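# Open the umbrella and leave it latched on the table

## Task

Push the umbrella open far enough that its latch catches and holds it open, then leave it on the table top supported by its handle and the rim of its canopy.

## Robot and tools

Robot: two 6-joint arms, left_arm and right_arm, each with a parallel two-finger gripper. Joint order within each arm is fixed: waist (joint1), shoulder (joint2), elbow (joint3), wrist pitch (joint4), wrist yaw (joint5), wrist roll (joint6). Stated joint ranges in rad: waist -2.618 to 3.054, shoulder 0.000 to 3.142, elbow 0.000 to 3.142, wrist pitch -1.571 to 1.571, wrist yaw -1.571 to 1.571, wrist roll -2.094 to 2.094. The true end of each can differ from these by up to 0.059 rad.

Scene frame: origin at table-top height, halfway between the nominal arm bases; +x points out over the table, +z up, left_arm sits on the +y side (not the image left). Calibrated bases: left_arm at (-0.011, +0.307, 0) m, right_arm at (+0.020, -0.273, 0) m, both almost unrotated. A gripper's fingers point along its own +z and separate along its y; end_effector_position is the point between the pads, about 1 cm behind the tips.

Row format (used by execute_actions and move): one flat list of 14 numbers, each in [-1, 1], covering both arms even when one stays still: left_arm's 6 joint values then its opening, then right_arm's 6 joint values then its opening. Joint values are offsets, scaled so 1.0 equals 1.202 rad (waist), 1.258 (shoulder), 1.238 (elbow), 2.073 (wrist pitch), 2.022 (wrist yaw and wrist roll). They are measured from the Joint targets reported at the start of that action or move, not from the previous row, so sending the same offset twice moves twice as far. To keep an arm where it is, send 0 for its joints. Opening is absolute, not an offset: +1 fully open, -1 closed. A 0 in the opening slot is a real command (half open), so resend the current value from Tool commands to leave a gripper unchanged.

execute_actions(actions, cameras): actions is a list of actions; each action is a list of up to 15 rows, each row held for one 1/30 s step, the last row repeating until 15 steps are filled. An empty list just reports state. An action that would push any joint more than 0.059 rad beyond its range end is rejected for both arms; a malformed action or a bad first action voids the whole call. Per-step motion is capped: each joint target may lead its measured angle by at most 0.202 (waist), 0.258 (shoulder), 0.238 (elbow), 0.573 (wrist pitch), 0.522 (wrist yaw/roll) rad, and targets are pulled back if they would place the gripper over 100 mm from where it is. Large displacements therefore take several actions; finish an incomplete one by commanding the remainder from the new Joint targets.

move(target, speed, blend, opening_speed, blocking, cameras): target is one 14-number row, or a list of up to 15 rows differing only in joint offsets, each offset counted from the same starting Joint targets. All joints travel together toward the resulting angles. speed is the peak rad/s of the joint with farthest to go (0.01 to 2, default 0.5), one value or one per target. blend (rad) rounds intermediate corners. opening_speed (0.2 or more, per second on the -1..+1 scale) ramps the fingers; otherwise they jump at the start. Paths take at least 0.5 s; beyond 10 s they stop short. No obstacle avoidance, including the other arm. blocking=false returns after about 0.5 s while motion continues; then only wait or stop are accepted until the end is reported. The move: line reports done, off_target (resting with a joint more than 0.035 rad away), moving, held or fault, plus limits=held and the worst joint error per arm.

wait(seconds 0 to 10): lets time pass with commands held; a running move keeps going. stop(): brakes a running move (needs room if fast). zoom_image(camera, region [x0,y0,x1,y1] in pixels, at most 504x504): enlarges part of the latest image of cam_high, cam_low, cam_left_wrist or cam_right_wrist (each 896x504). read_manual(section) gives only licence text. finished_scene(scene, chance_done 1 to 99): ends the current scene irreversibly; the result says whether the goal was met.

Results: end_effector_position (m) and end_effector_quat_wxyz in the scene frame (less accurate at long reach); Joint positions and velocities per arm in joint order, then pad gap (m; 0.094 fully open); Joint targets, the base for your next offsets; Joint torques (offset, scaled, noisy; joints 1 to 3 flip sign past ±28 N m); grip_measured on the opening scale; grip_effort_nm (negative closing, not pad force). 'joint sent to its limit' means a joint was clipped at its real end. 'joint command not followed' means the clearance check altered targets. MOTOR HOT appears at 75 °C; at 90 °C the arm folds and stays idle; at 100 °C it collapses. Holding loads, long reach or pushing into unreachable poses heats motors.

Gripping: about 50 to 62 N per pad. For a light hold, command just under the reading at first contact; about 0.11 lower reaches full force. Release by commanding well above grip_measured.

Avoid: letting the umbrella fall or leaving it off the table, releasing it while it is still moving, fast impacts, hard presses, and any collision or squeeze between the two arms (which can end the scene). Approach contacts slowly, with targets only slightly past the contact point. If an arm is stalled against something, command its targets back past its measured positions to stop the push.

Each tool is called after "Request:" by a JSON object that holds its "name" and its "arguments", one argument or row to a line.

## Session

Request:
{"name": "execute_actions", "arguments": {
  "actions": []
}}

Scene clock: 0.00 s.
left_arm: end_effector_position=(+0.4009, +0.3124, +0.1153) grip_measured=+1.000 grip_effort_nm=n/a end_effector_quat_wxyz=(+0.594, -0.013, +0.802, +0.053) | right_arm: end_effector_position=(+0.4041, -0.2764, +0.0911) grip_measured=+1.000 grip_effort_nm=n/a end_effector_quat_wxyz=(+0.575, +0.048, +0.814, -0.071)
Joint names: [waist, shoulder, elbow, wrist pitch, wrist yaw, wrist roll]
Joint positions: left_arm=[-0.029 1.555 0.428 0.832 -0.154 0.026 0.094] | right_arm=[0.054 1.542 0.327 0.865 0.285 0.038 0.094]
Joint velocities: left_arm=[-0.002 -0.007 -0.002 -0.066 -0.037 -0.007 0] | right_arm=[0.002 -0.007 -0.022 -0.095 0.037 0.007 0]
Joint torques (N m): no reading
Motor temperatures (°C): left_arm=[34 36 40 34 32 32 30] | right_arm=[35 35 35 33 33 34 34]
Heat: left arm: 40 °C; right arm: 35 °C.
Joint targets: left_arm=[-0.029 1.552 0.431 0.824 -0.154 0.026] | right_arm=[0.054 1.537 0.332 0.864 0.287 0.038]
Tool commands: left_gripper/opening=+1.0 right_gripper/opening=+1.0

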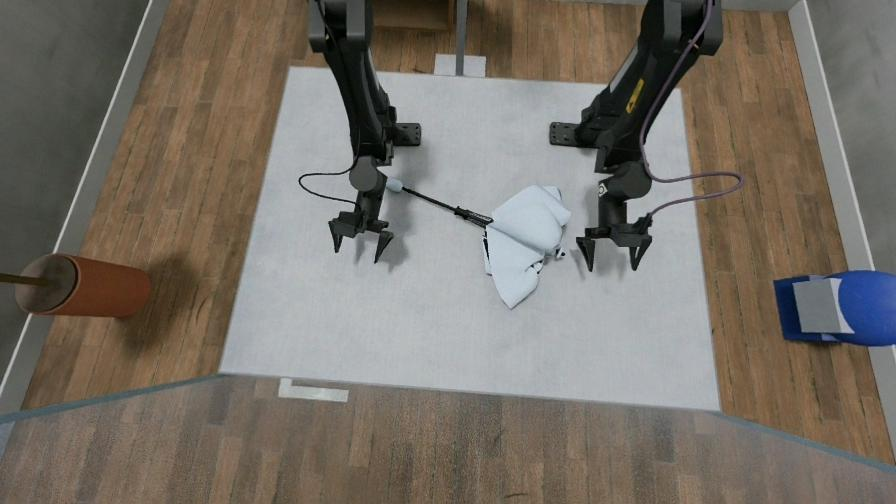

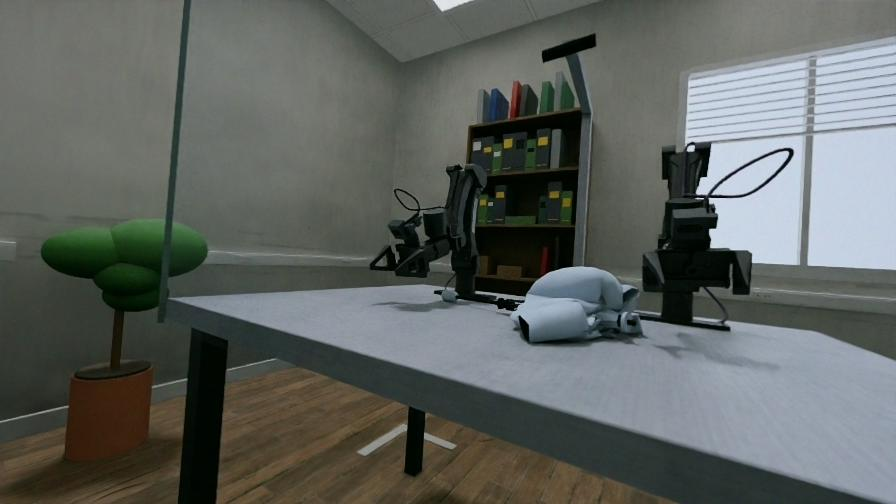

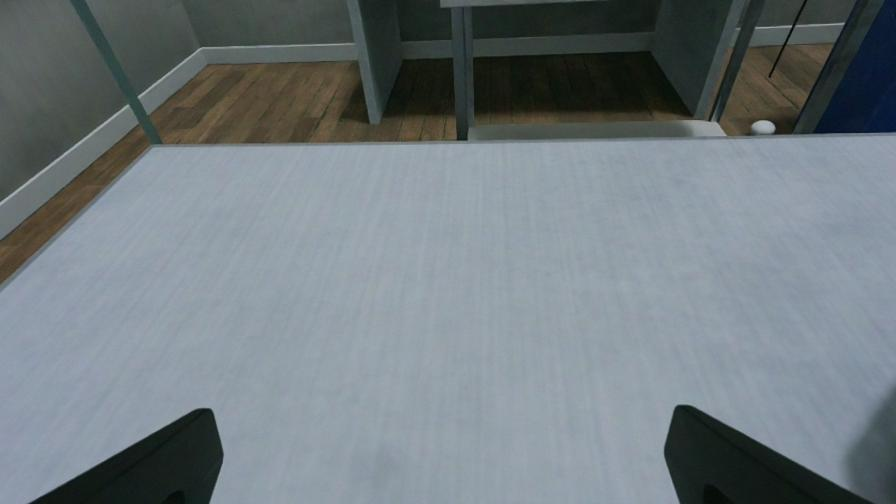

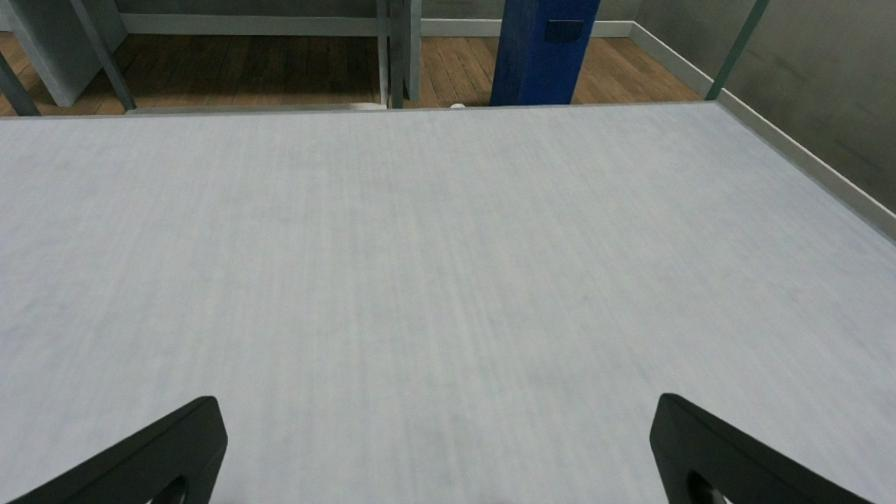

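Request:
{"name": "zoom_image", "arguments": {
  "camera": "cam_high",
  "region": [340, 140, 620, 320]
}}

Request:
{"name": "zoom_image", "arguments": {
  "camera": "cam_low",
  "region": [360, 240, 760, 360]
}}

Scaled by 1.800 from the camera's 896x504 image, which has a finer 1280x720 frame.

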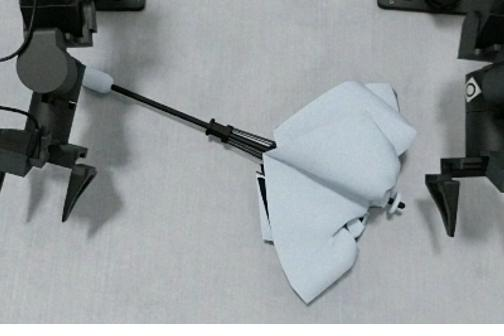

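Scaled by 1.260 from the camera's 896x504 image, which has a finer 1280x720 frame.

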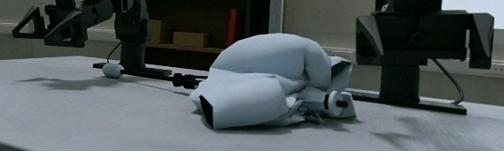

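Request:
{"name": "move", "arguments": {
  "target": [0,0,0,0,0,0,1, 0,0.0634,0.70,-0.60,-0.142,-0.0188,1],
  "speed": 1.0,
  "cameras": ["cam_high"]
}}

Scene clock: 16.03 s.
left_arm: end_effector_position=(+0.4009, +0.3124, +0.1153) grip_measured=+1.000 grip_effort_nm=-0.007 end_effector_quat_wxyz=(+0.594, -0.013, +0.802, +0.053) | right_arm: end_effector_position=(+0.4665, -0.2206, +0.1574) grip_measured=+1.000 grip_effort_nm=-0.032 end_effector_quat_wxyz=(+0.378, -0.048, +0.924, +0.019)
Joint names: [waist, shoulder, elbow, wrist pitch, wrist yaw, wrist roll]
Joint positions: left_arm=[-0.029 1.555 0.428 0.832 -0.154 0.026 0.094] | right_arm=[0.054 1.599 1.168 -0.362 0.013 0.012 0.094]
Joint velocities: left_arm=[-0.007 -0.007 -0.017 0.007 0.007 -0.051 0] | right_arm=[-0.027 -0.007 -0.007 0.007 0.022 -0.066 0]
Joint torques (N m): left_arm=[0.06 -5.01 5.93 2.32 -0.05 0.03] | right_arm=[0.02 -5.37 10.29 1.41 -0.12 -0.1]
Motor temperatures (°C): left_arm=[34 36 41 37 32 32 30] | right_arm=[35 36 36 36 33 34 34]
Heat: left arm: 41 °C; right arm: 36 °C.
Joint targets: left_arm=[-0.029 1.552 0.431 0.824 -0.154 0.026] | right_arm=[0.054 1.616 1.199 -0.380 0.000 0.000]
move: done
Images, in order (width x height): cam_high 896x504.

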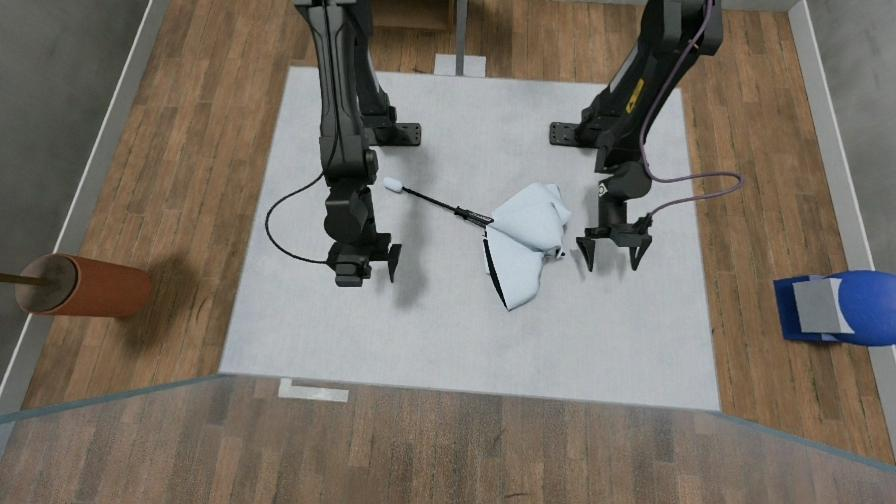

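Request:
{"name": "move", "arguments": {
  "target": [0,0,0,0,0,0,1, 0.572,0,0.493,-0.4566,0,0,1],
  "speed": 1.0,
  "cameras": ["cam_high","cam_right_wrist"]
}}

Scene clock: 22.07 s.
left_arm: end_effector_position=(+0.4009, +0.3124, +0.1153) grip_measured=+1.000 grip_effort_nm=-0.002 end_effector_quat_wxyz=(+0.594, -0.013, +0.802, +0.053) | right_arm: end_effector_position=(+0.2718, -0.0090, +0.2592) grip_measured=+1.000 grip_effort_nm=-0.032 end_effector_quat_wxyz=(+0.200, -0.379, +0.900, +0.085)
Joint names: [waist, shoulder, elbow, wrist pitch, wrist yaw, wrist roll]
Joint positions: left_arm=[-0.029 1.555 0.428 0.832 -0.154 0.026 0.094] | right_arm=[0.742 1.604 1.78 -1.309 0.004 0.011 0.094]
Joint velocities: left_arm=[0.012 0.012 0.012 -0.066 0.081 -0.037 0] | right_arm=[0.017 0.002 0.002 -0.037 -0.022 -0.007 0]
Joint torques (N m): left_arm=[0.02 -5.03 5.93 2.32 -0.05 0.03] | right_arm=[-0.12 -5.03 9.24 0.97 -0.01 -0.09]
Motor temperatures (°C): left_arm=[34 36 41 38 32 32 30] | right_arm=[35 36 37 36 33 34 34]
Heat: left arm: 41 °C; right arm: 37 °C.
Joint targets: left_arm=[-0.029 1.552 0.431 0.824 -0.154 0.026] | right_arm=[0.741 1.616 1.809 -1.327 0.000 0.000]
move: done
Images, in order (width x height): cam_high 896x504, cam_right_wrist 896x504.

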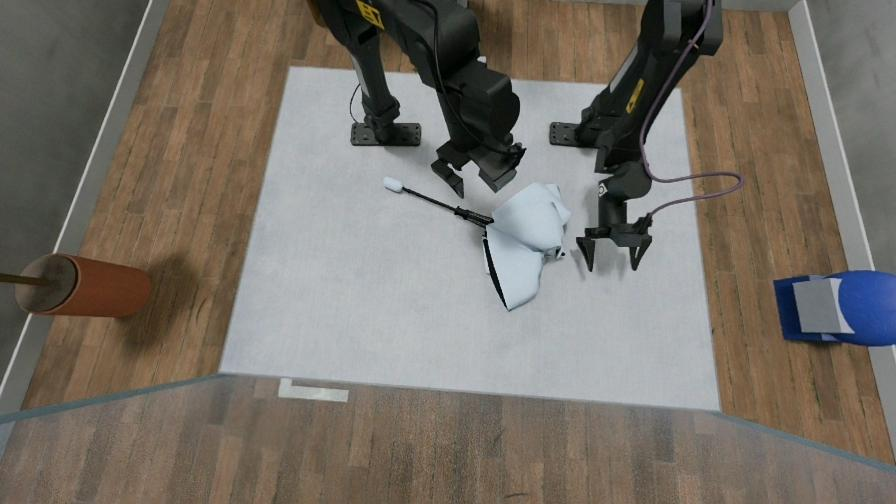

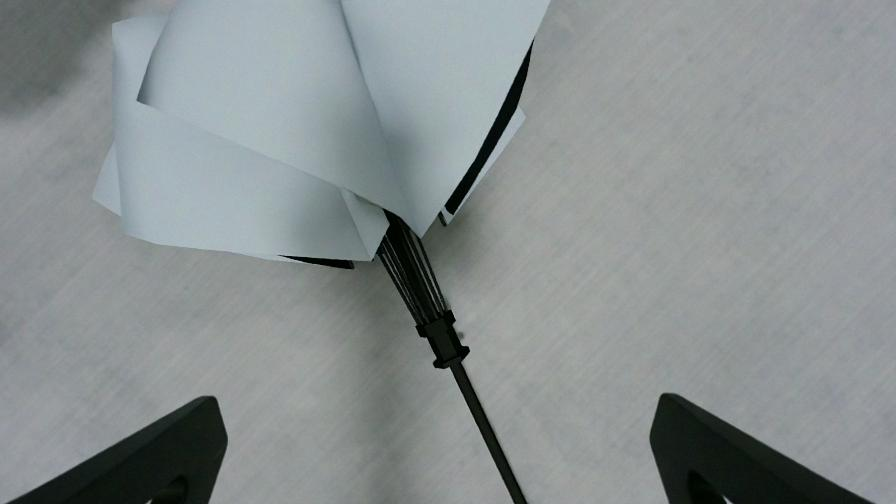

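Request:
{"name": "zoom_image", "arguments": {
  "camera": "cam_right_wrist",
  "region": [300, 160, 600, 400]
}}

Request:
{"name": "zoom_image", "arguments": {
  "camera": "cam_high",
  "region": [370, 140, 670, 330]
}}

Scaled by 1.680 from the camera's 896x504 image, which has a finer 1280x720 frame.

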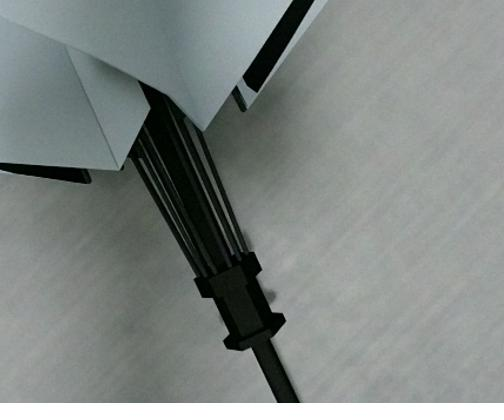

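Scaled by 1.680 from the camera's 896x504 image, which has a finer 1280x720 frame.

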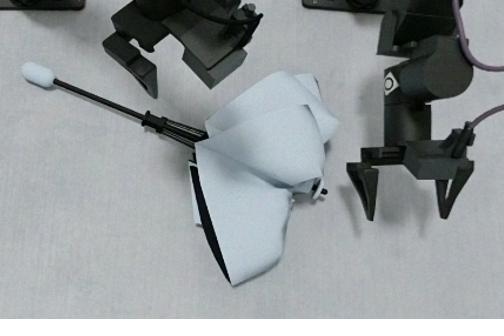

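Request:
{"name": "zoom_image", "arguments": {
  "camera": "cam_high",
  "region": [330, 90, 630, 260]
}}

Scaled by 1.680 from the camera's 896x504 image, which has a finer 1280x720 frame.

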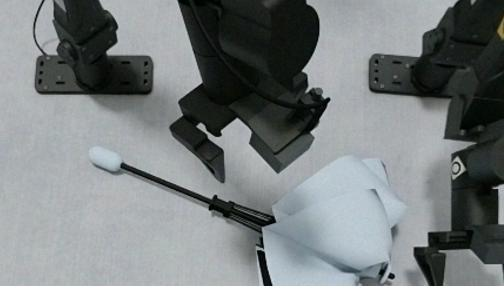

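Request:
{"name": "move", "arguments": {
  "target": [-0.156,-0.128,0.775,-0.944,0.076,-0.013,1, 0,0,0,0,0,0,1],
  "speed": 1.2,
  "cameras": ["cam_left_wrist","cam_low"]
}}

Scene clock: 64.83 s.
left_arm: end_effector_position=(+0.3039, +0.2334, +0.2030) grip_measured=+1.000 grip_effort_nm=-0.007 end_effector_quat_wxyz=(+0.206, +0.117, +0.971, -0.020) | right_arm: end_effector_position=(+0.2715, -0.0093, +0.2590) grip_measured=+1.000 grip_effort_nm=-0.032 end_effector_quat_wxyz=(+0.199, -0.379, +0.900, +0.084)
Joint names: [waist, shoulder, elbow, wrist pitch, wrist yaw, wrist roll]
Joint positions: left_arm=[-0.209 1.403 1.368 -1.119 -0.007 0.005 0.094] | right_arm=[0.742 1.604 1.78 -1.311 0.004 0.011 0.094]
Joint velocities: left_arm=[-0.002 -0.002 0.017 -0.081 -0.051 -0.007 0] | right_arm=[-0.002 0.012 -0.032 0.066 0.037 0.007 0]
Joint torques (N m): left_arm=[-0.57 -5.44 8.68 1.22 0.04 -0.03] | right_arm=[-0.12 -5.04 9.2 0.98 -0.02 -0.09]
Motor temperatures (°C): left_arm=[34 36 42 40 32 32 30] | right_arm=[35 36 39 35 33 34 34]
Heat: left arm: 42 °C; right arm: 39 °C.
Joint targets: left_arm=[-0.216 1.391 1.390 -1.133 0.000 0.000] | right_arm=[0.741 1.616 1.809 -1.327 0.000 0.000]
move: done
Images, in order (width x height): cam_low 896x504, cam_left_wrist 896x504.

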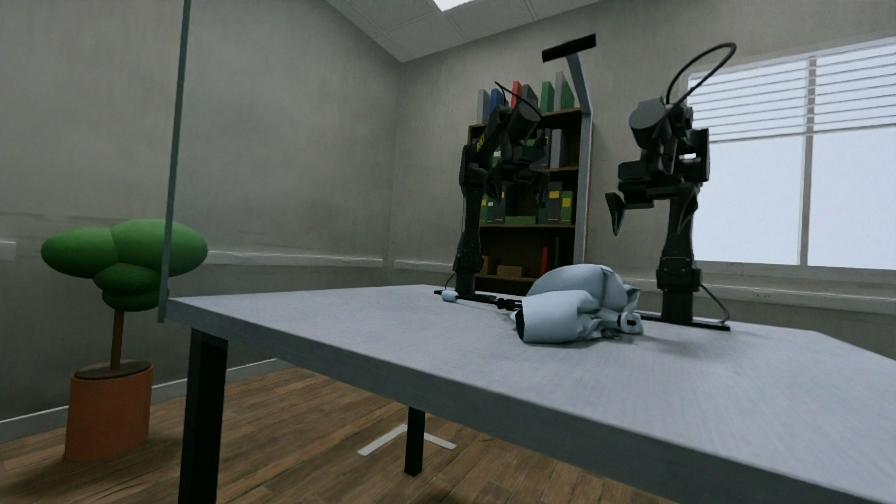

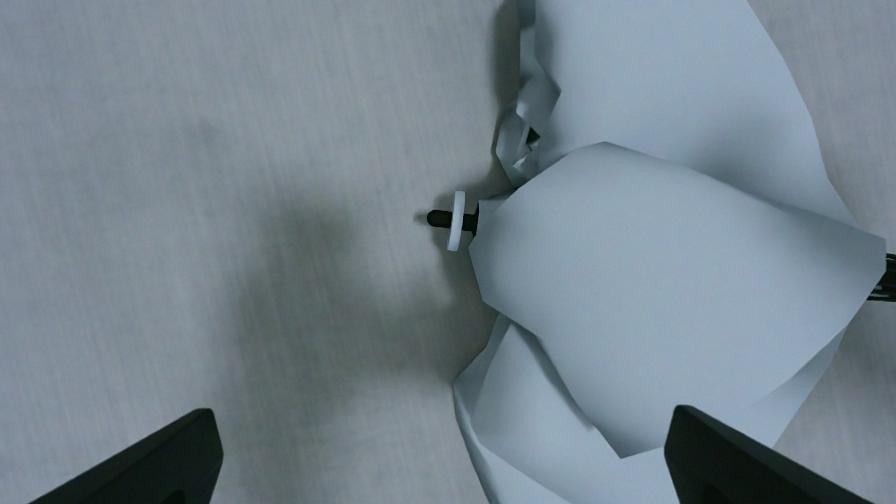

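Request:
{"name": "zoom_image", "arguments": {
  "camera": "cam_left_wrist",
  "region": [400, 150, 560, 290]
}}

Request:
{"name": "zoom_image", "arguments": {
  "camera": "cam_low",
  "region": [420, 250, 680, 360]
}}

Scaled by 3.150 from the camera's 896x504 image, which has a finer 1280x720 frame.

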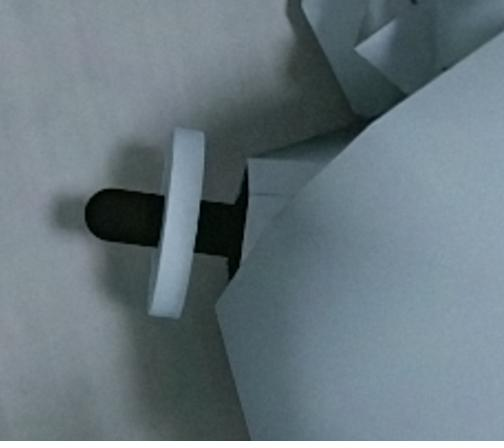

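Scaled by 1.938 from the camera's 896x504 image, which has a finer 1280x720 frame.

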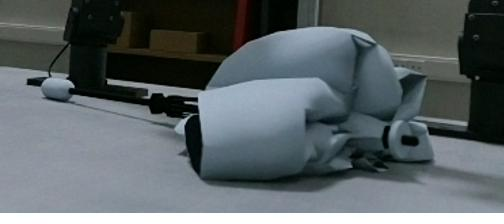

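Request:
{"name": "move", "arguments": {
  "target": [0.233,0.382,0.136,-0.0314,0.1777,-0.568,0.4, 0,0,0,0,0,0,1],
  "speed": 0.9,
  "cameras": ["cam_left_wrist","cam_high"]
}}

Scene clock: 111.37 s.
left_arm: end_effector_position=(+0.3519, +0.2585, +0.1143) grip_measured=+0.401 grip_effort_nm=-0.076 end_effector_quat_wxyz=(-0.065, -0.542, +0.821, -0.166) | right_arm: end_effector_position=(+0.2715, -0.0093, +0.2590) grip_measured=+1.000 grip_effort_nm=-0.037 end_effector_quat_wxyz=(+0.199, -0.379, +0.900, +0.084)
Joint names: [waist, shoulder, elbow, wrist pitch, wrist yaw, wrist roll]
Joint positions: left_arm=[0.061 1.856 1.534 -1.183 0.354 -1.144 0.066] | right_arm=[0.742 1.604 1.78 -1.311 0.004 0.011 0.094]
Joint velocities: left_arm=[-0.012 -0.002 0.002 0.007 -0.11 -0.051 0] | right_arm=[-0.017 -0.007 0.002 -0.051 0.037 0.037 0]
Joint torques (N m): left_arm=[0.31 -6.75 8.42 0.48 0.25 -0.03] | right_arm=[-0.1 -5.01 9.18 0.97 -0.03 -0.08]
Motor temperatures (°C): left_arm=[34 36 41 38 32 32 30] | right_arm=[35 36 39 35 33 34 34]
Heat: left arm: 41 °C; right arm: 39 °C.
Joint targets: left_arm=[0.064 1.872 1.559 -1.198 0.359 -1.149] | right_arm=[0.741 1.616 1.809 -1.326 0.000 0.000]
move: done
Images, in order (width x height): cam_high 896x504, cam_left_wrist 896x504.

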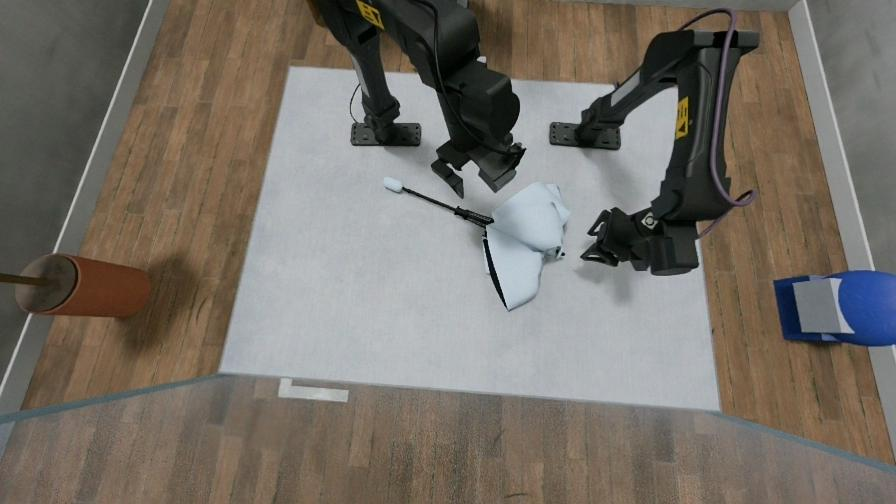

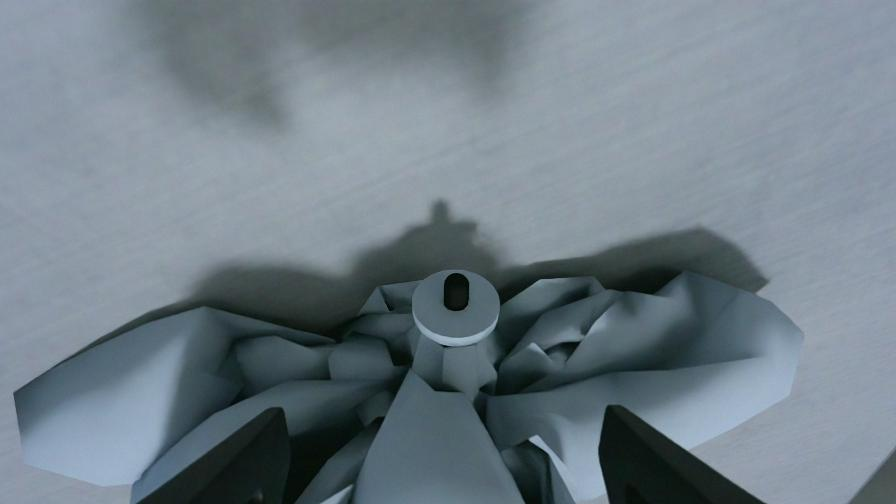

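Request:
{"name": "move", "arguments": {
  "target": [0.0591,-0.0906,-0.2254,0.1351,0.091,0.0589,0.0, 0,0,0,0,0,0,1],
  "speed": 0.6,
  "cameras": ["cam_left_wrist"]
}}

Scene clock: 134.43 s.
left_arm: end_effector_position=(+0.3516, +0.2539, +0.0945) grip_measured=+0.001 grip_effort_nm=-0.081 end_effector_quat_wxyz=(-0.050, -0.502, +0.820, -0.269) | right_arm: end_effector_position=(+0.2715, -0.0093, +0.2590) grip_measured=+1.000 grip_effort_nm=-0.042 end_effector_quat_wxyz=(+0.199, -0.379, +0.900, +0.084)
Joint names: [waist, shoulder, elbow, wrist pitch, wrist yaw, wrist roll]
Joint positions: left_arm=[0.129 1.783 1.296 -0.926 0.534 -1.038 0.047] | right_arm=[0.742 1.604 1.78 -1.311 0.004 0.011 0.094]
Joint velocities: left_arm=[0.007 0.002 0.027 -0.037 0.037 -0.037 0] | right_arm=[-0.007 -0.002 0.002 -0.051 -0.022 -0.007 0]
Joint torques (N m): left_arm=[0.53 -9.18 5.09 0.9 0.37 0.14] | right_arm=[-0.14 -5.03 9.24 0.97 -0.03 -0.08]
Motor temperatures (°C): left_arm=[34 36 43 37 32 32 30] | right_arm=[35 36 39 35 33 34 34]
Heat: left arm: 43 °C; right arm: 39 °C.
Joint targets: left_arm=[0.135 1.758 1.280 -0.918 0.543 -1.030] | right_arm=[0.741 1.616 1.809 -1.326 0.000 0.000]
move: done
Images, in order (width x height): cam_left_wrist 896x504.

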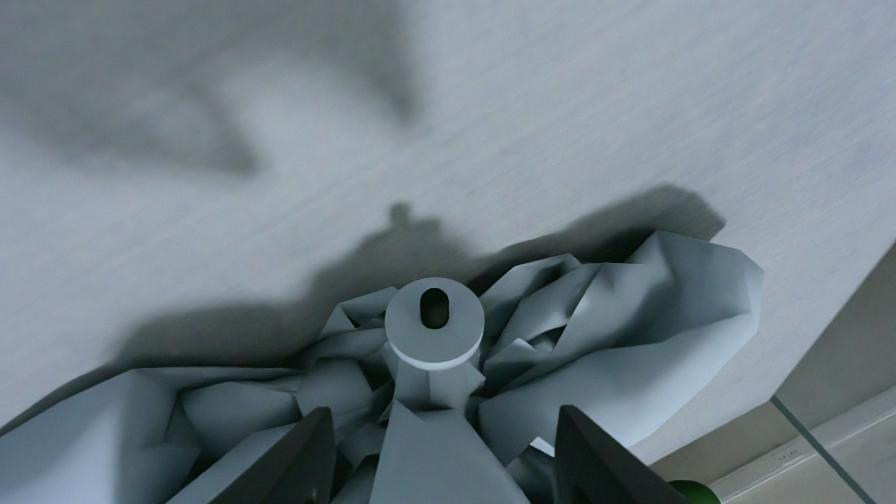

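Request:
{"name": "move", "arguments": {
  "target": [-0.0424,0.0477,-0.0548,0.0631,-0.0065,-0.0297,0.0, 0,0,0,0,0,0,1],
  "speed": 0.3,
  "cameras": ["cam_left_wrist"]
}}

Scene clock: 147.23 s.
left_arm: end_effector_position=(+0.3571, +0.2400, +0.0737) grip_measured=+0.001 grip_effort_nm=-0.071 end_effector_quat_wxyz=(-0.044, -0.500, +0.820, -0.276) | right_arm: end_effector_position=(+0.2715, -0.0093, +0.2590) grip_measured=+1.000 grip_effort_nm=-0.027 end_effector_quat_wxyz=(+0.199, -0.379, +0.900, +0.084)
Joint names: [waist, shoulder, elbow, wrist pitch, wrist yaw, wrist roll]
Joint positions: left_arm=[0.089 1.802 1.227 -0.795 0.534 -1.087 0.047] | right_arm=[0.742 1.604 1.78 -1.311 0.004 0.011 0.094]
Joint velocities: left_arm=[-0.012 0.007 0.027 -0.051 -0.095 -0.022 0] | right_arm=[-0.022 0.012 -0.007 -0.007 0.022 0.007 0]
Joint torques (N m): left_arm=[-0.4 -6.22 5.14 0.99 0.25 0.02] | right_arm=[-0.1 -5.01 9.22 0.97 -0.03 -0.09]
Motor temperatures (°C): left_arm=[34 37 42 37 32 32 30] | right_arm=[35 36 39 35 33 34 34]
Heat: left arm: 42 °C; right arm: 39 °C.
Joint targets: left_arm=[0.084 1.818 1.212 -0.788 0.530 -1.090] | right_arm=[0.741 1.616 1.809 -1.326 0.000 0.000]
move: done
Images, in order (width x height): cam_left_wrist 896x504.

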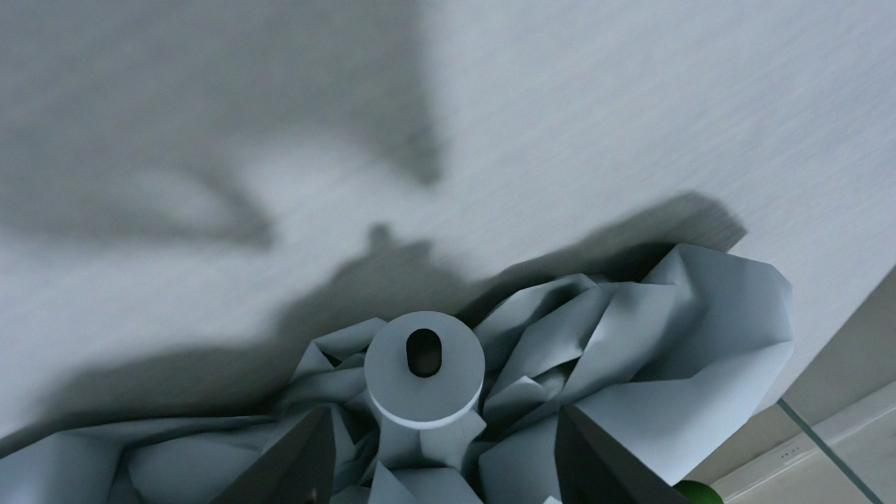

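Request:
{"name": "move", "arguments": {
  "target": [-0.0225,0.0358,-0.0372,0.0434,-0.0045,-0.0173,0.0, 0,0,0,0,0,0,1],
  "speed": 0.3,
  "cameras": ["cam_left_wrist"]
}}

Scene clock: 158.20 s.
left_arm: end_effector_position=(+0.3582, +0.2318, +0.0489) grip_measured=+0.001 grip_effort_nm=-0.076 end_effector_quat_wxyz=(-0.050, -0.504, +0.818, -0.271) | right_arm: end_effector_position=(+0.2715, -0.0093, +0.2590) grip_measured=+1.000 grip_effort_nm=-0.027 end_effector_quat_wxyz=(+0.199, -0.379, +0.900, +0.084)
Joint names: [waist, shoulder, elbow, wrist pitch, wrist yaw, wrist roll]
Joint positions: left_arm=[0.063 1.846 1.181 -0.704 0.525 -1.121 0.047] | right_arm=[0.742 1.604 1.78 -1.311 0.004 0.011 0.094]
Joint velocities: left_arm=[0.007 0.002 0.007 0.007 0.081 -0.066 0] | right_arm=[-0.002 0.027 -0.002 0.007 0.095 -0.022 0]
Joint torques (N m): left_arm=[-0.5 -6.31 4.94 0.95 0.24 0.01] | right_arm=[-0.12 -4.98 9.26 0.98 -0.03 -0.07]
Motor temperatures (°C): left_arm=[34 37 41 37 32 32 30] | right_arm=[35 36 39 35 33 34 34]
Heat: left arm: 41 °C; right arm: 39 °C.
Joint targets: left_arm=[0.057 1.863 1.166 -0.697 0.521 -1.125] | right_arm=[0.741 1.616 1.809 -1.326 0.000 0.000]
move: done
Images, in order (width x height): cam_left_wrist 896x504.

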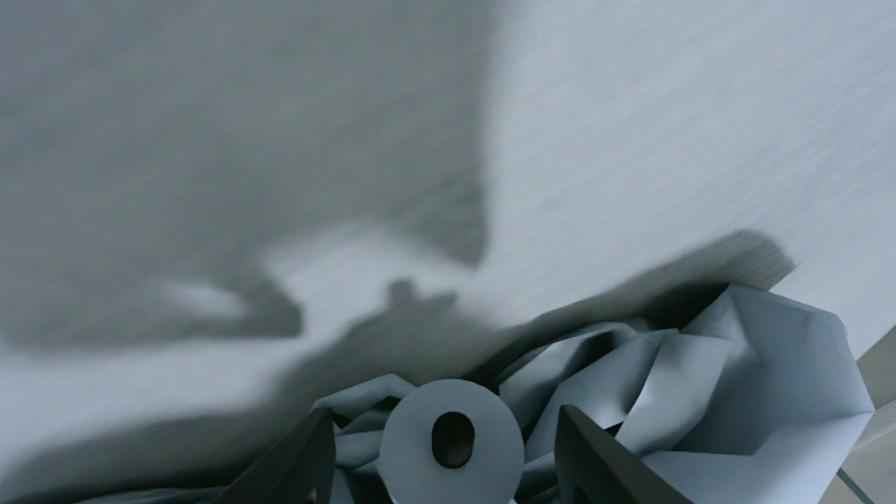

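Request:
{"name": "move", "arguments": {
  "target": [0,0,0,0,0,0,-1, 0,0,0,0,0,0,1],
  "opening_speed": 0.8,
  "cameras": ["cam_left_wrist","cam_low"]
}}

Scene clock: 164.50 s.
left_arm: end_effector_position=(+0.3589, +0.2318, +0.0490) grip_measured=-0.882 grip_effort_nm=-1.013 end_effector_quat_wxyz=(-0.049, -0.504, +0.818, -0.272) | right_arm: end_effector_position=(+0.2715, -0.0093, +0.2590) grip_measured=+1.000 grip_effort_nm=-0.032 end_effector_quat_wxyz=(+0.199, -0.379, +0.900, +0.084)
Joint names: [waist, shoulder, elbow, wrist pitch, wrist yaw, wrist roll]
Joint positions: left_arm=[0.063 1.846 1.181 -0.701 0.525 -1.122 0.006] | right_arm=[0.742 1.604 1.78 -1.311 0.004 0.011 0.094]
Joint velocities: left_arm=[-0.007 0.012 0.007 0.007 0.037 -0.007 -0.001] | right_arm=[-0.017 -0.012 -0.007 -0.007 0.037 0.022 0]
Joint torques (N m): left_arm=[-0.47 -6.34 4.94 0.96 0.25 0.02] | right_arm=[-0.09 -5 9.21 0.98 -0.03 -0.08]
Motor temperatures (°C): left_arm=[34 37 41 37 32 32 30] | right_arm=[35 36 39 35 33 34 34]
Heat: left arm: 41 °C; right arm: 39 °C.
Joint targets: left_arm=[0.057 1.863 1.166 -0.698 0.521 -1.125] | right_arm=[0.741 1.616 1.809 -1.326 0.000 0.000]
move: done
Images, in order (width x height): cam_low 896x504, cam_left_wrist 896x504.

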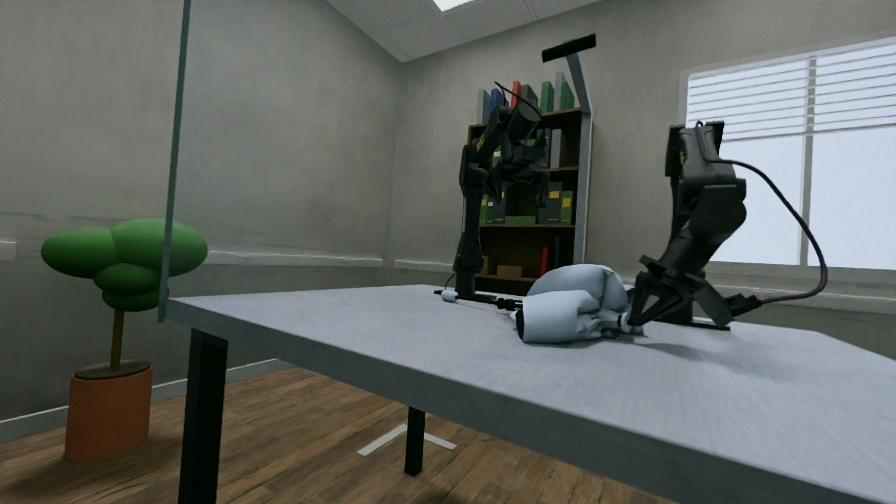

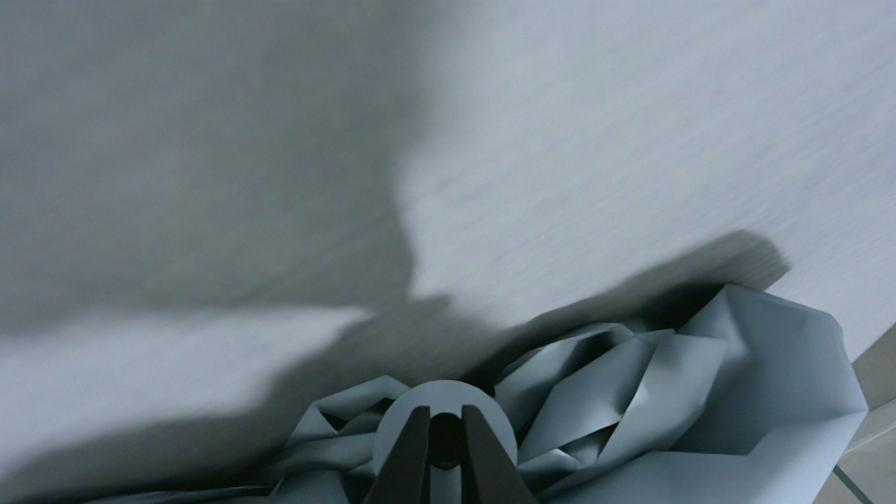

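Request:
{"name": "move", "arguments": {
  "target": [0,0,0,0,0,0,-1, -0.5826,-0.538,-0.9958,0.4352,-0.4674,-0.3061,1],
  "speed": 1.0,
  "cameras": ["cam_right_wrist","cam_high"]
}}

Scene clock: 207.60 s.
left_arm: end_effector_position=(+0.3589, +0.2318, +0.0490) grip_measured=-0.883 grip_effort_nm=-1.043 end_effector_quat_wxyz=(-0.049, -0.504, +0.818, -0.272) | right_arm: end_effector_position=(+0.2450, -0.1039, +0.1763) grip_measured=+1.000 grip_effort_nm=-0.037 end_effector_quat_wxyz=(+0.428, -0.449, +0.718, +0.316)
Joint names: [waist, shoulder, elbow, wrist pitch, wrist yaw, wrist roll]
Joint positions: left_arm=[0.063 1.846 1.181 -0.701 0.525 -1.122 0.005] | right_arm=[0.046 0.955 0.595 -0.438 -0.92 -0.606 0.094]
Joint velocities: left_arm=[-0.002 -0.022 0.007 0.051 0.007 0.007 0] | right_arm=[-0.032 -0.007 -0.022 -0.037 0.037 -0.051 0]
Joint torques (N m): left_arm=[-0.49 -6.35 4.97 0.95 0.25 0.02] | right_arm=[-0.51 -2.74 5.82 1.52 -0.62 -0.1]
Motor temperatures (°C): left_arm=[34 37 41 37 32 32 32] | right_arm=[35 36 39 35 33 34 34]
Heat: left arm: 41 °C; right arm: 39 °C.
Joint targets: left_arm=[0.057 1.863 1.166 -0.698 0.521 -1.125] | right_arm=[0.041 0.939 0.576 -0.424 -0.945 -0.619]
move: done
Images, in order (width x height): cam_high 896x504, cam_right_wrist 896x504.

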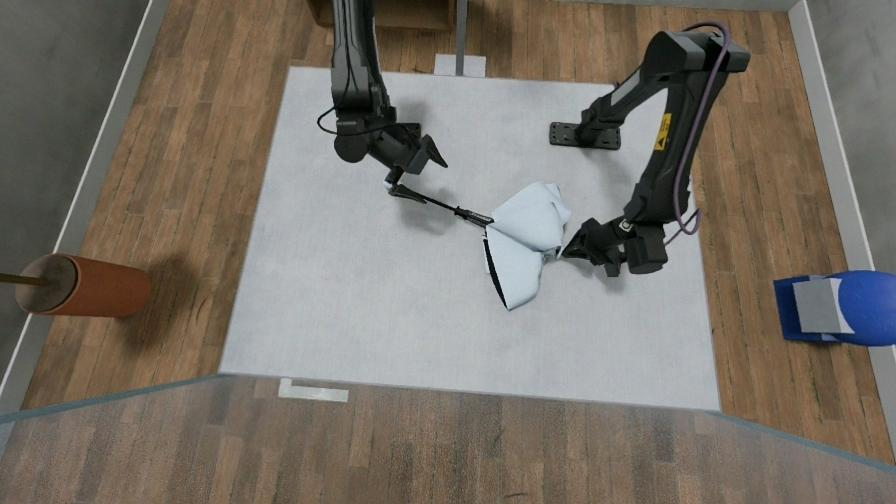

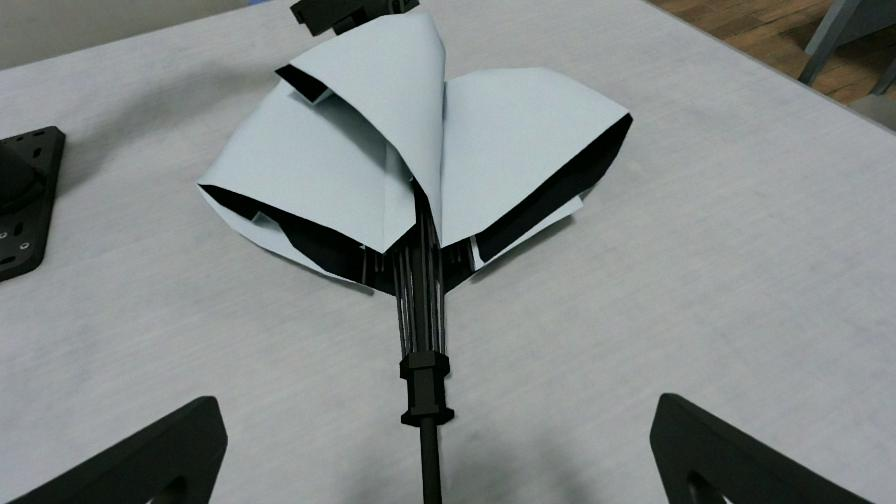

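Request:
{"name": "zoom_image", "arguments": {
  "camera": "cam_right_wrist",
  "region": [330, 200, 530, 500]
}}

Scaled by 1.680 from the camera's 896x504 image, which has a finer 1280x720 frame.

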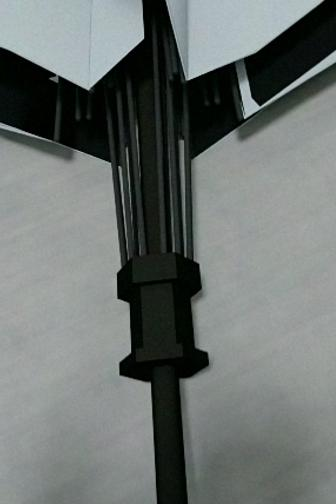

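Request:
{"name": "move", "arguments": {
  "target": [
    [-0.046,-0.1085,0.0994,-0.0743,-0.0505,-0.0199,-1, 0,0,0,0,0,0,1],
    [-0.1115,-0.1598,0.2065,-0.1471,-0.1073,-0.0456,-1, 0,0,0,0,0,0,1]
  ],
  "speed": 0.3,
  "blend": 0.05,
  "cameras": ["cam_high","cam_low","cam_left_wrist","cam_right_wrist"]
}}

Scene clock: 230.90 s.
left_arm: end_effector_position=(+0.3531, +0.2175, +0.1392) grip_measured=-0.883 grip_effort_nm=-1.038 end_effector_quat_wxyz=(+0.021, -0.500, +0.840, -0.209) | right_arm: end_effector_position=(+0.2451, -0.1038, +0.1766) grip_measured=+1.000 grip_effort_nm=-0.027 end_effector_quat_wxyz=(+0.429, -0.449, +0.717, +0.316)
Joint names: [waist, shoulder, elbow, wrist pitch, wrist yaw, wrist roll]
Joint positions: left_arm=[-0.071 1.684 1.396 -0.989 0.31 -1.218 0.005] | right_arm=[0.046 0.955 0.595 -0.437 -0.921 -0.607 0.094]
Joint velocities: left_arm=[-0.002 -0.002 -0.027 -0.022 0.051 -0.051 0] | right_arm=[-0.007 0.002 -0.007 0.051 -0.081 0.007 0]
Joint torques (N m): left_arm=[-0.5 -8.47 8.85 0.96 0.09 0.05] | right_arm=[-0.55 -2.74 5.82 1.53 -0.63 -0.11]
Motor temperatures (°C): left_arm=[34 37 41 37 32 32 32] | right_arm=[35 35 37 36 33 34 34]
Heat: left arm: 41 °C; right arm: 37 °C.
Joint targets: left_arm=[-0.077 1.662 1.422 -1.002 0.304 -1.217] | right_arm=[0.041 0.939 0.576 -0.424 -0.945 -0.619]
move: done

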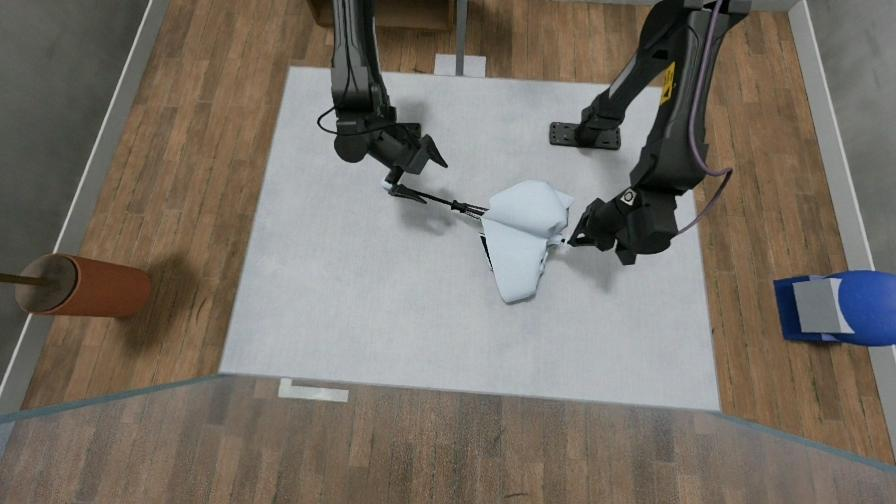

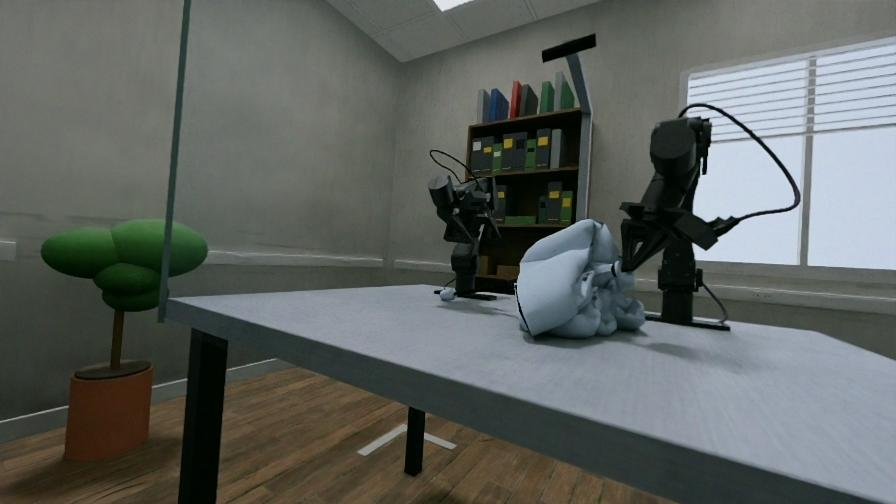

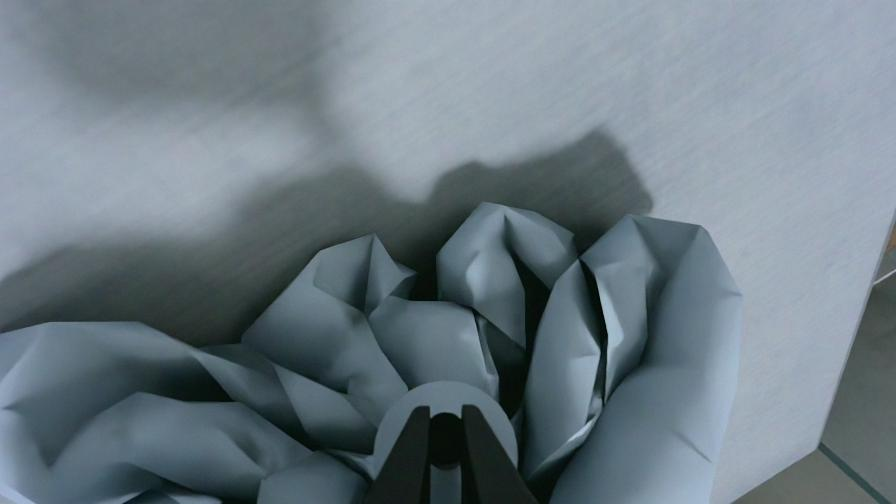

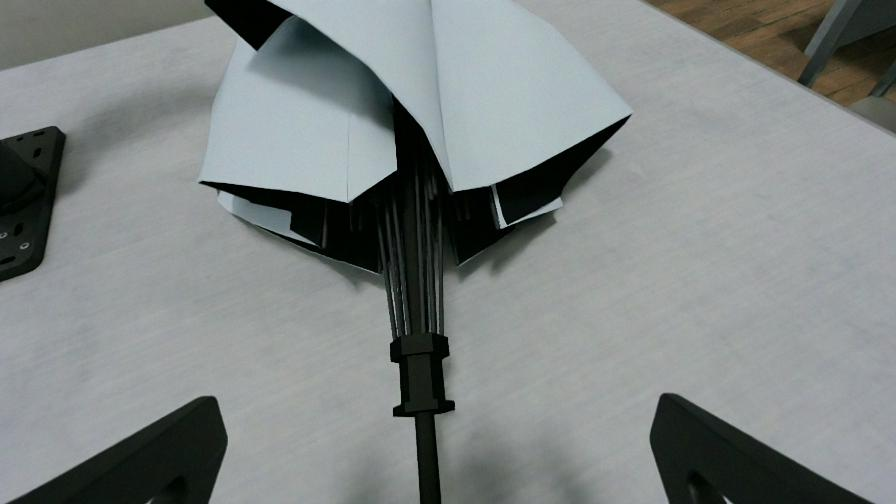

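Request:
{"name": "move", "arguments": {
  "target": [
    [-0.0849,-0.0153,0.1446,-0.0801,-0.0634,-0.0328,-1, 0,0,0,0,0,0,1],
    [-0.188,0.0079,0.3271,-0.1655,-0.1335,-0.0725,-1, 0,0,0,0,0,0,1]
  ],
  "speed": 0.3,
  "blend": 0.05,
  "cameras": ["cam_high","cam_low","cam_left_wrist","cam_right_wrist"]
}}

Scene clock: 235.43 s.
left_arm: end_effector_position=(+0.3385, +0.1811, +0.2393) grip_measured=-0.883 grip_effort_nm=-1.038 end_effector_quat_wxyz=(+0.102, -0.485, +0.855, -0.152) | right_arm: end_effector_position=(+0.2451, -0.1038, +0.1766) grip_measured=+1.000 grip_effort_nm=-0.042 end_effector_quat_wxyz=(+0.429, -0.449, +0.717, +0.316)
Joint names: [waist, shoulder, elbow, wrist pitch, wrist yaw, wrist roll]
Joint positions: left_arm=[-0.297 1.675 1.8 -1.332 0.05 -1.364 0.005] | right_arm=[0.046 0.955 0.595 -0.437 -0.921 -0.607 0.094]
Joint velocities: left_arm=[0.002 -0.012 -0.007 -0.037 -0.007 0.007 0.001] | right_arm=[0.017 -0.012 -0.012 0.022 0.022 0.007 0]
Joint torques (N m): left_arm=[-0.49 -6.69 8.68 1.12 -0.14 0.06] | right_arm=[-0.5 -2.76 5.79 1.52 -0.62 -0.11]
Motor temperatures (°C): left_arm=[34 37 41 37 32 32 32] | right_arm=[35 35 37 36 33 34 34]
Heat: left arm: 41 °C; right arm: 37 °C.
Joint targets: left_arm=[-0.303 1.672 1.826 -1.346 0.034 -1.364] | right_arm=[0.041 0.939 0.576 -0.424 -0.945 -0.619]
move: done

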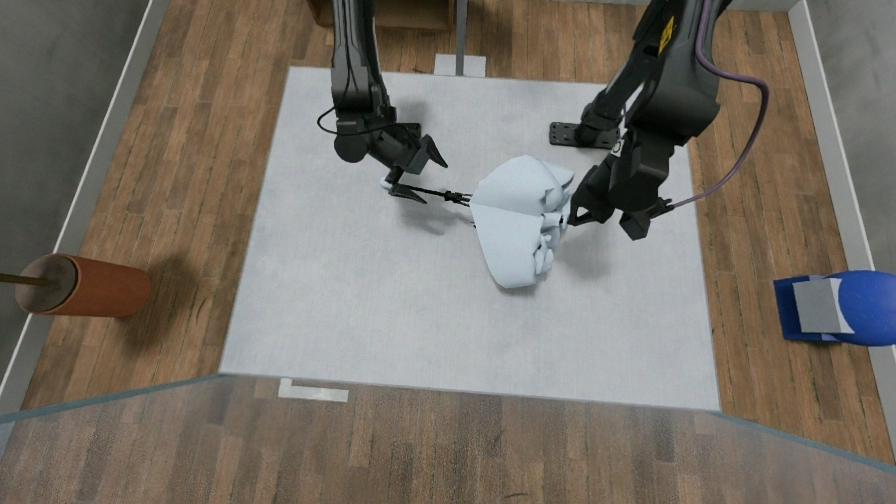

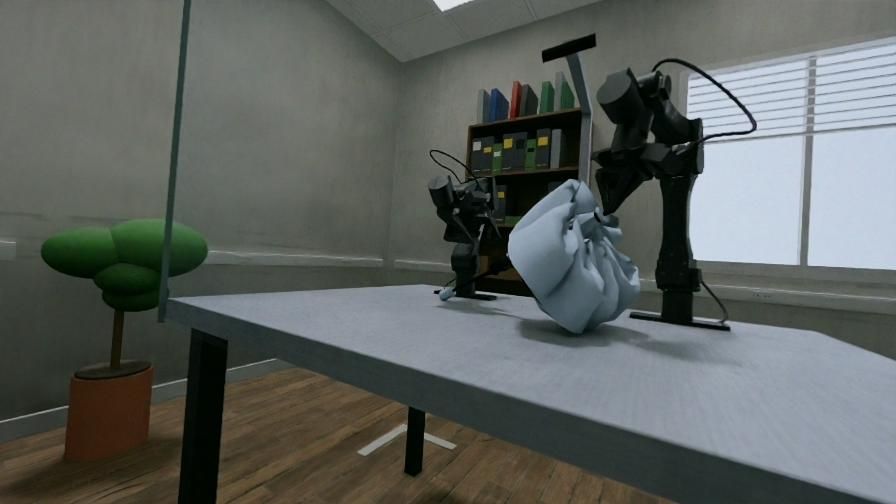

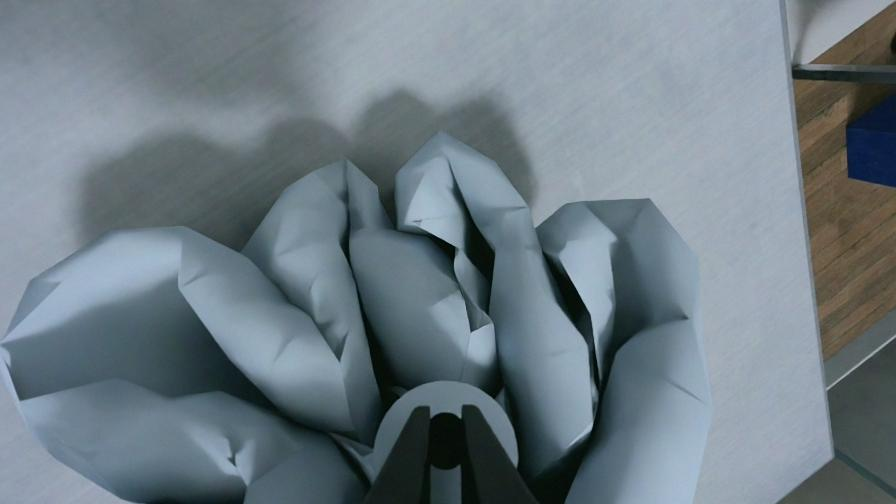

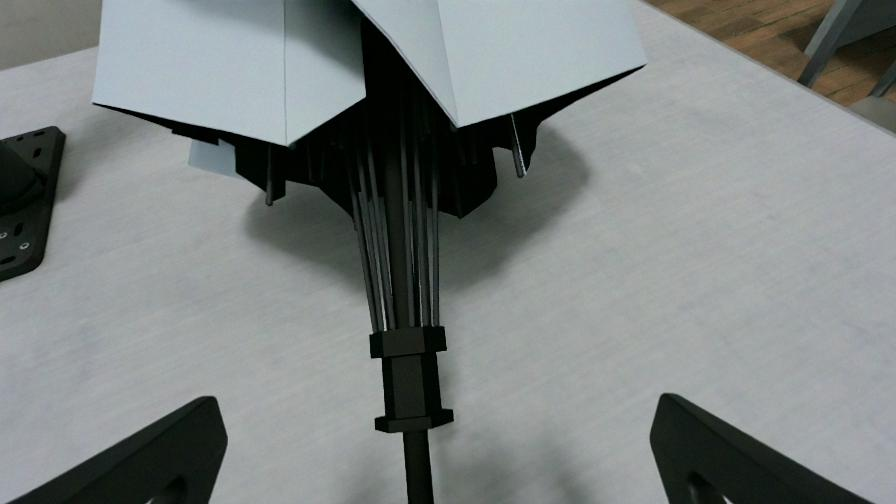

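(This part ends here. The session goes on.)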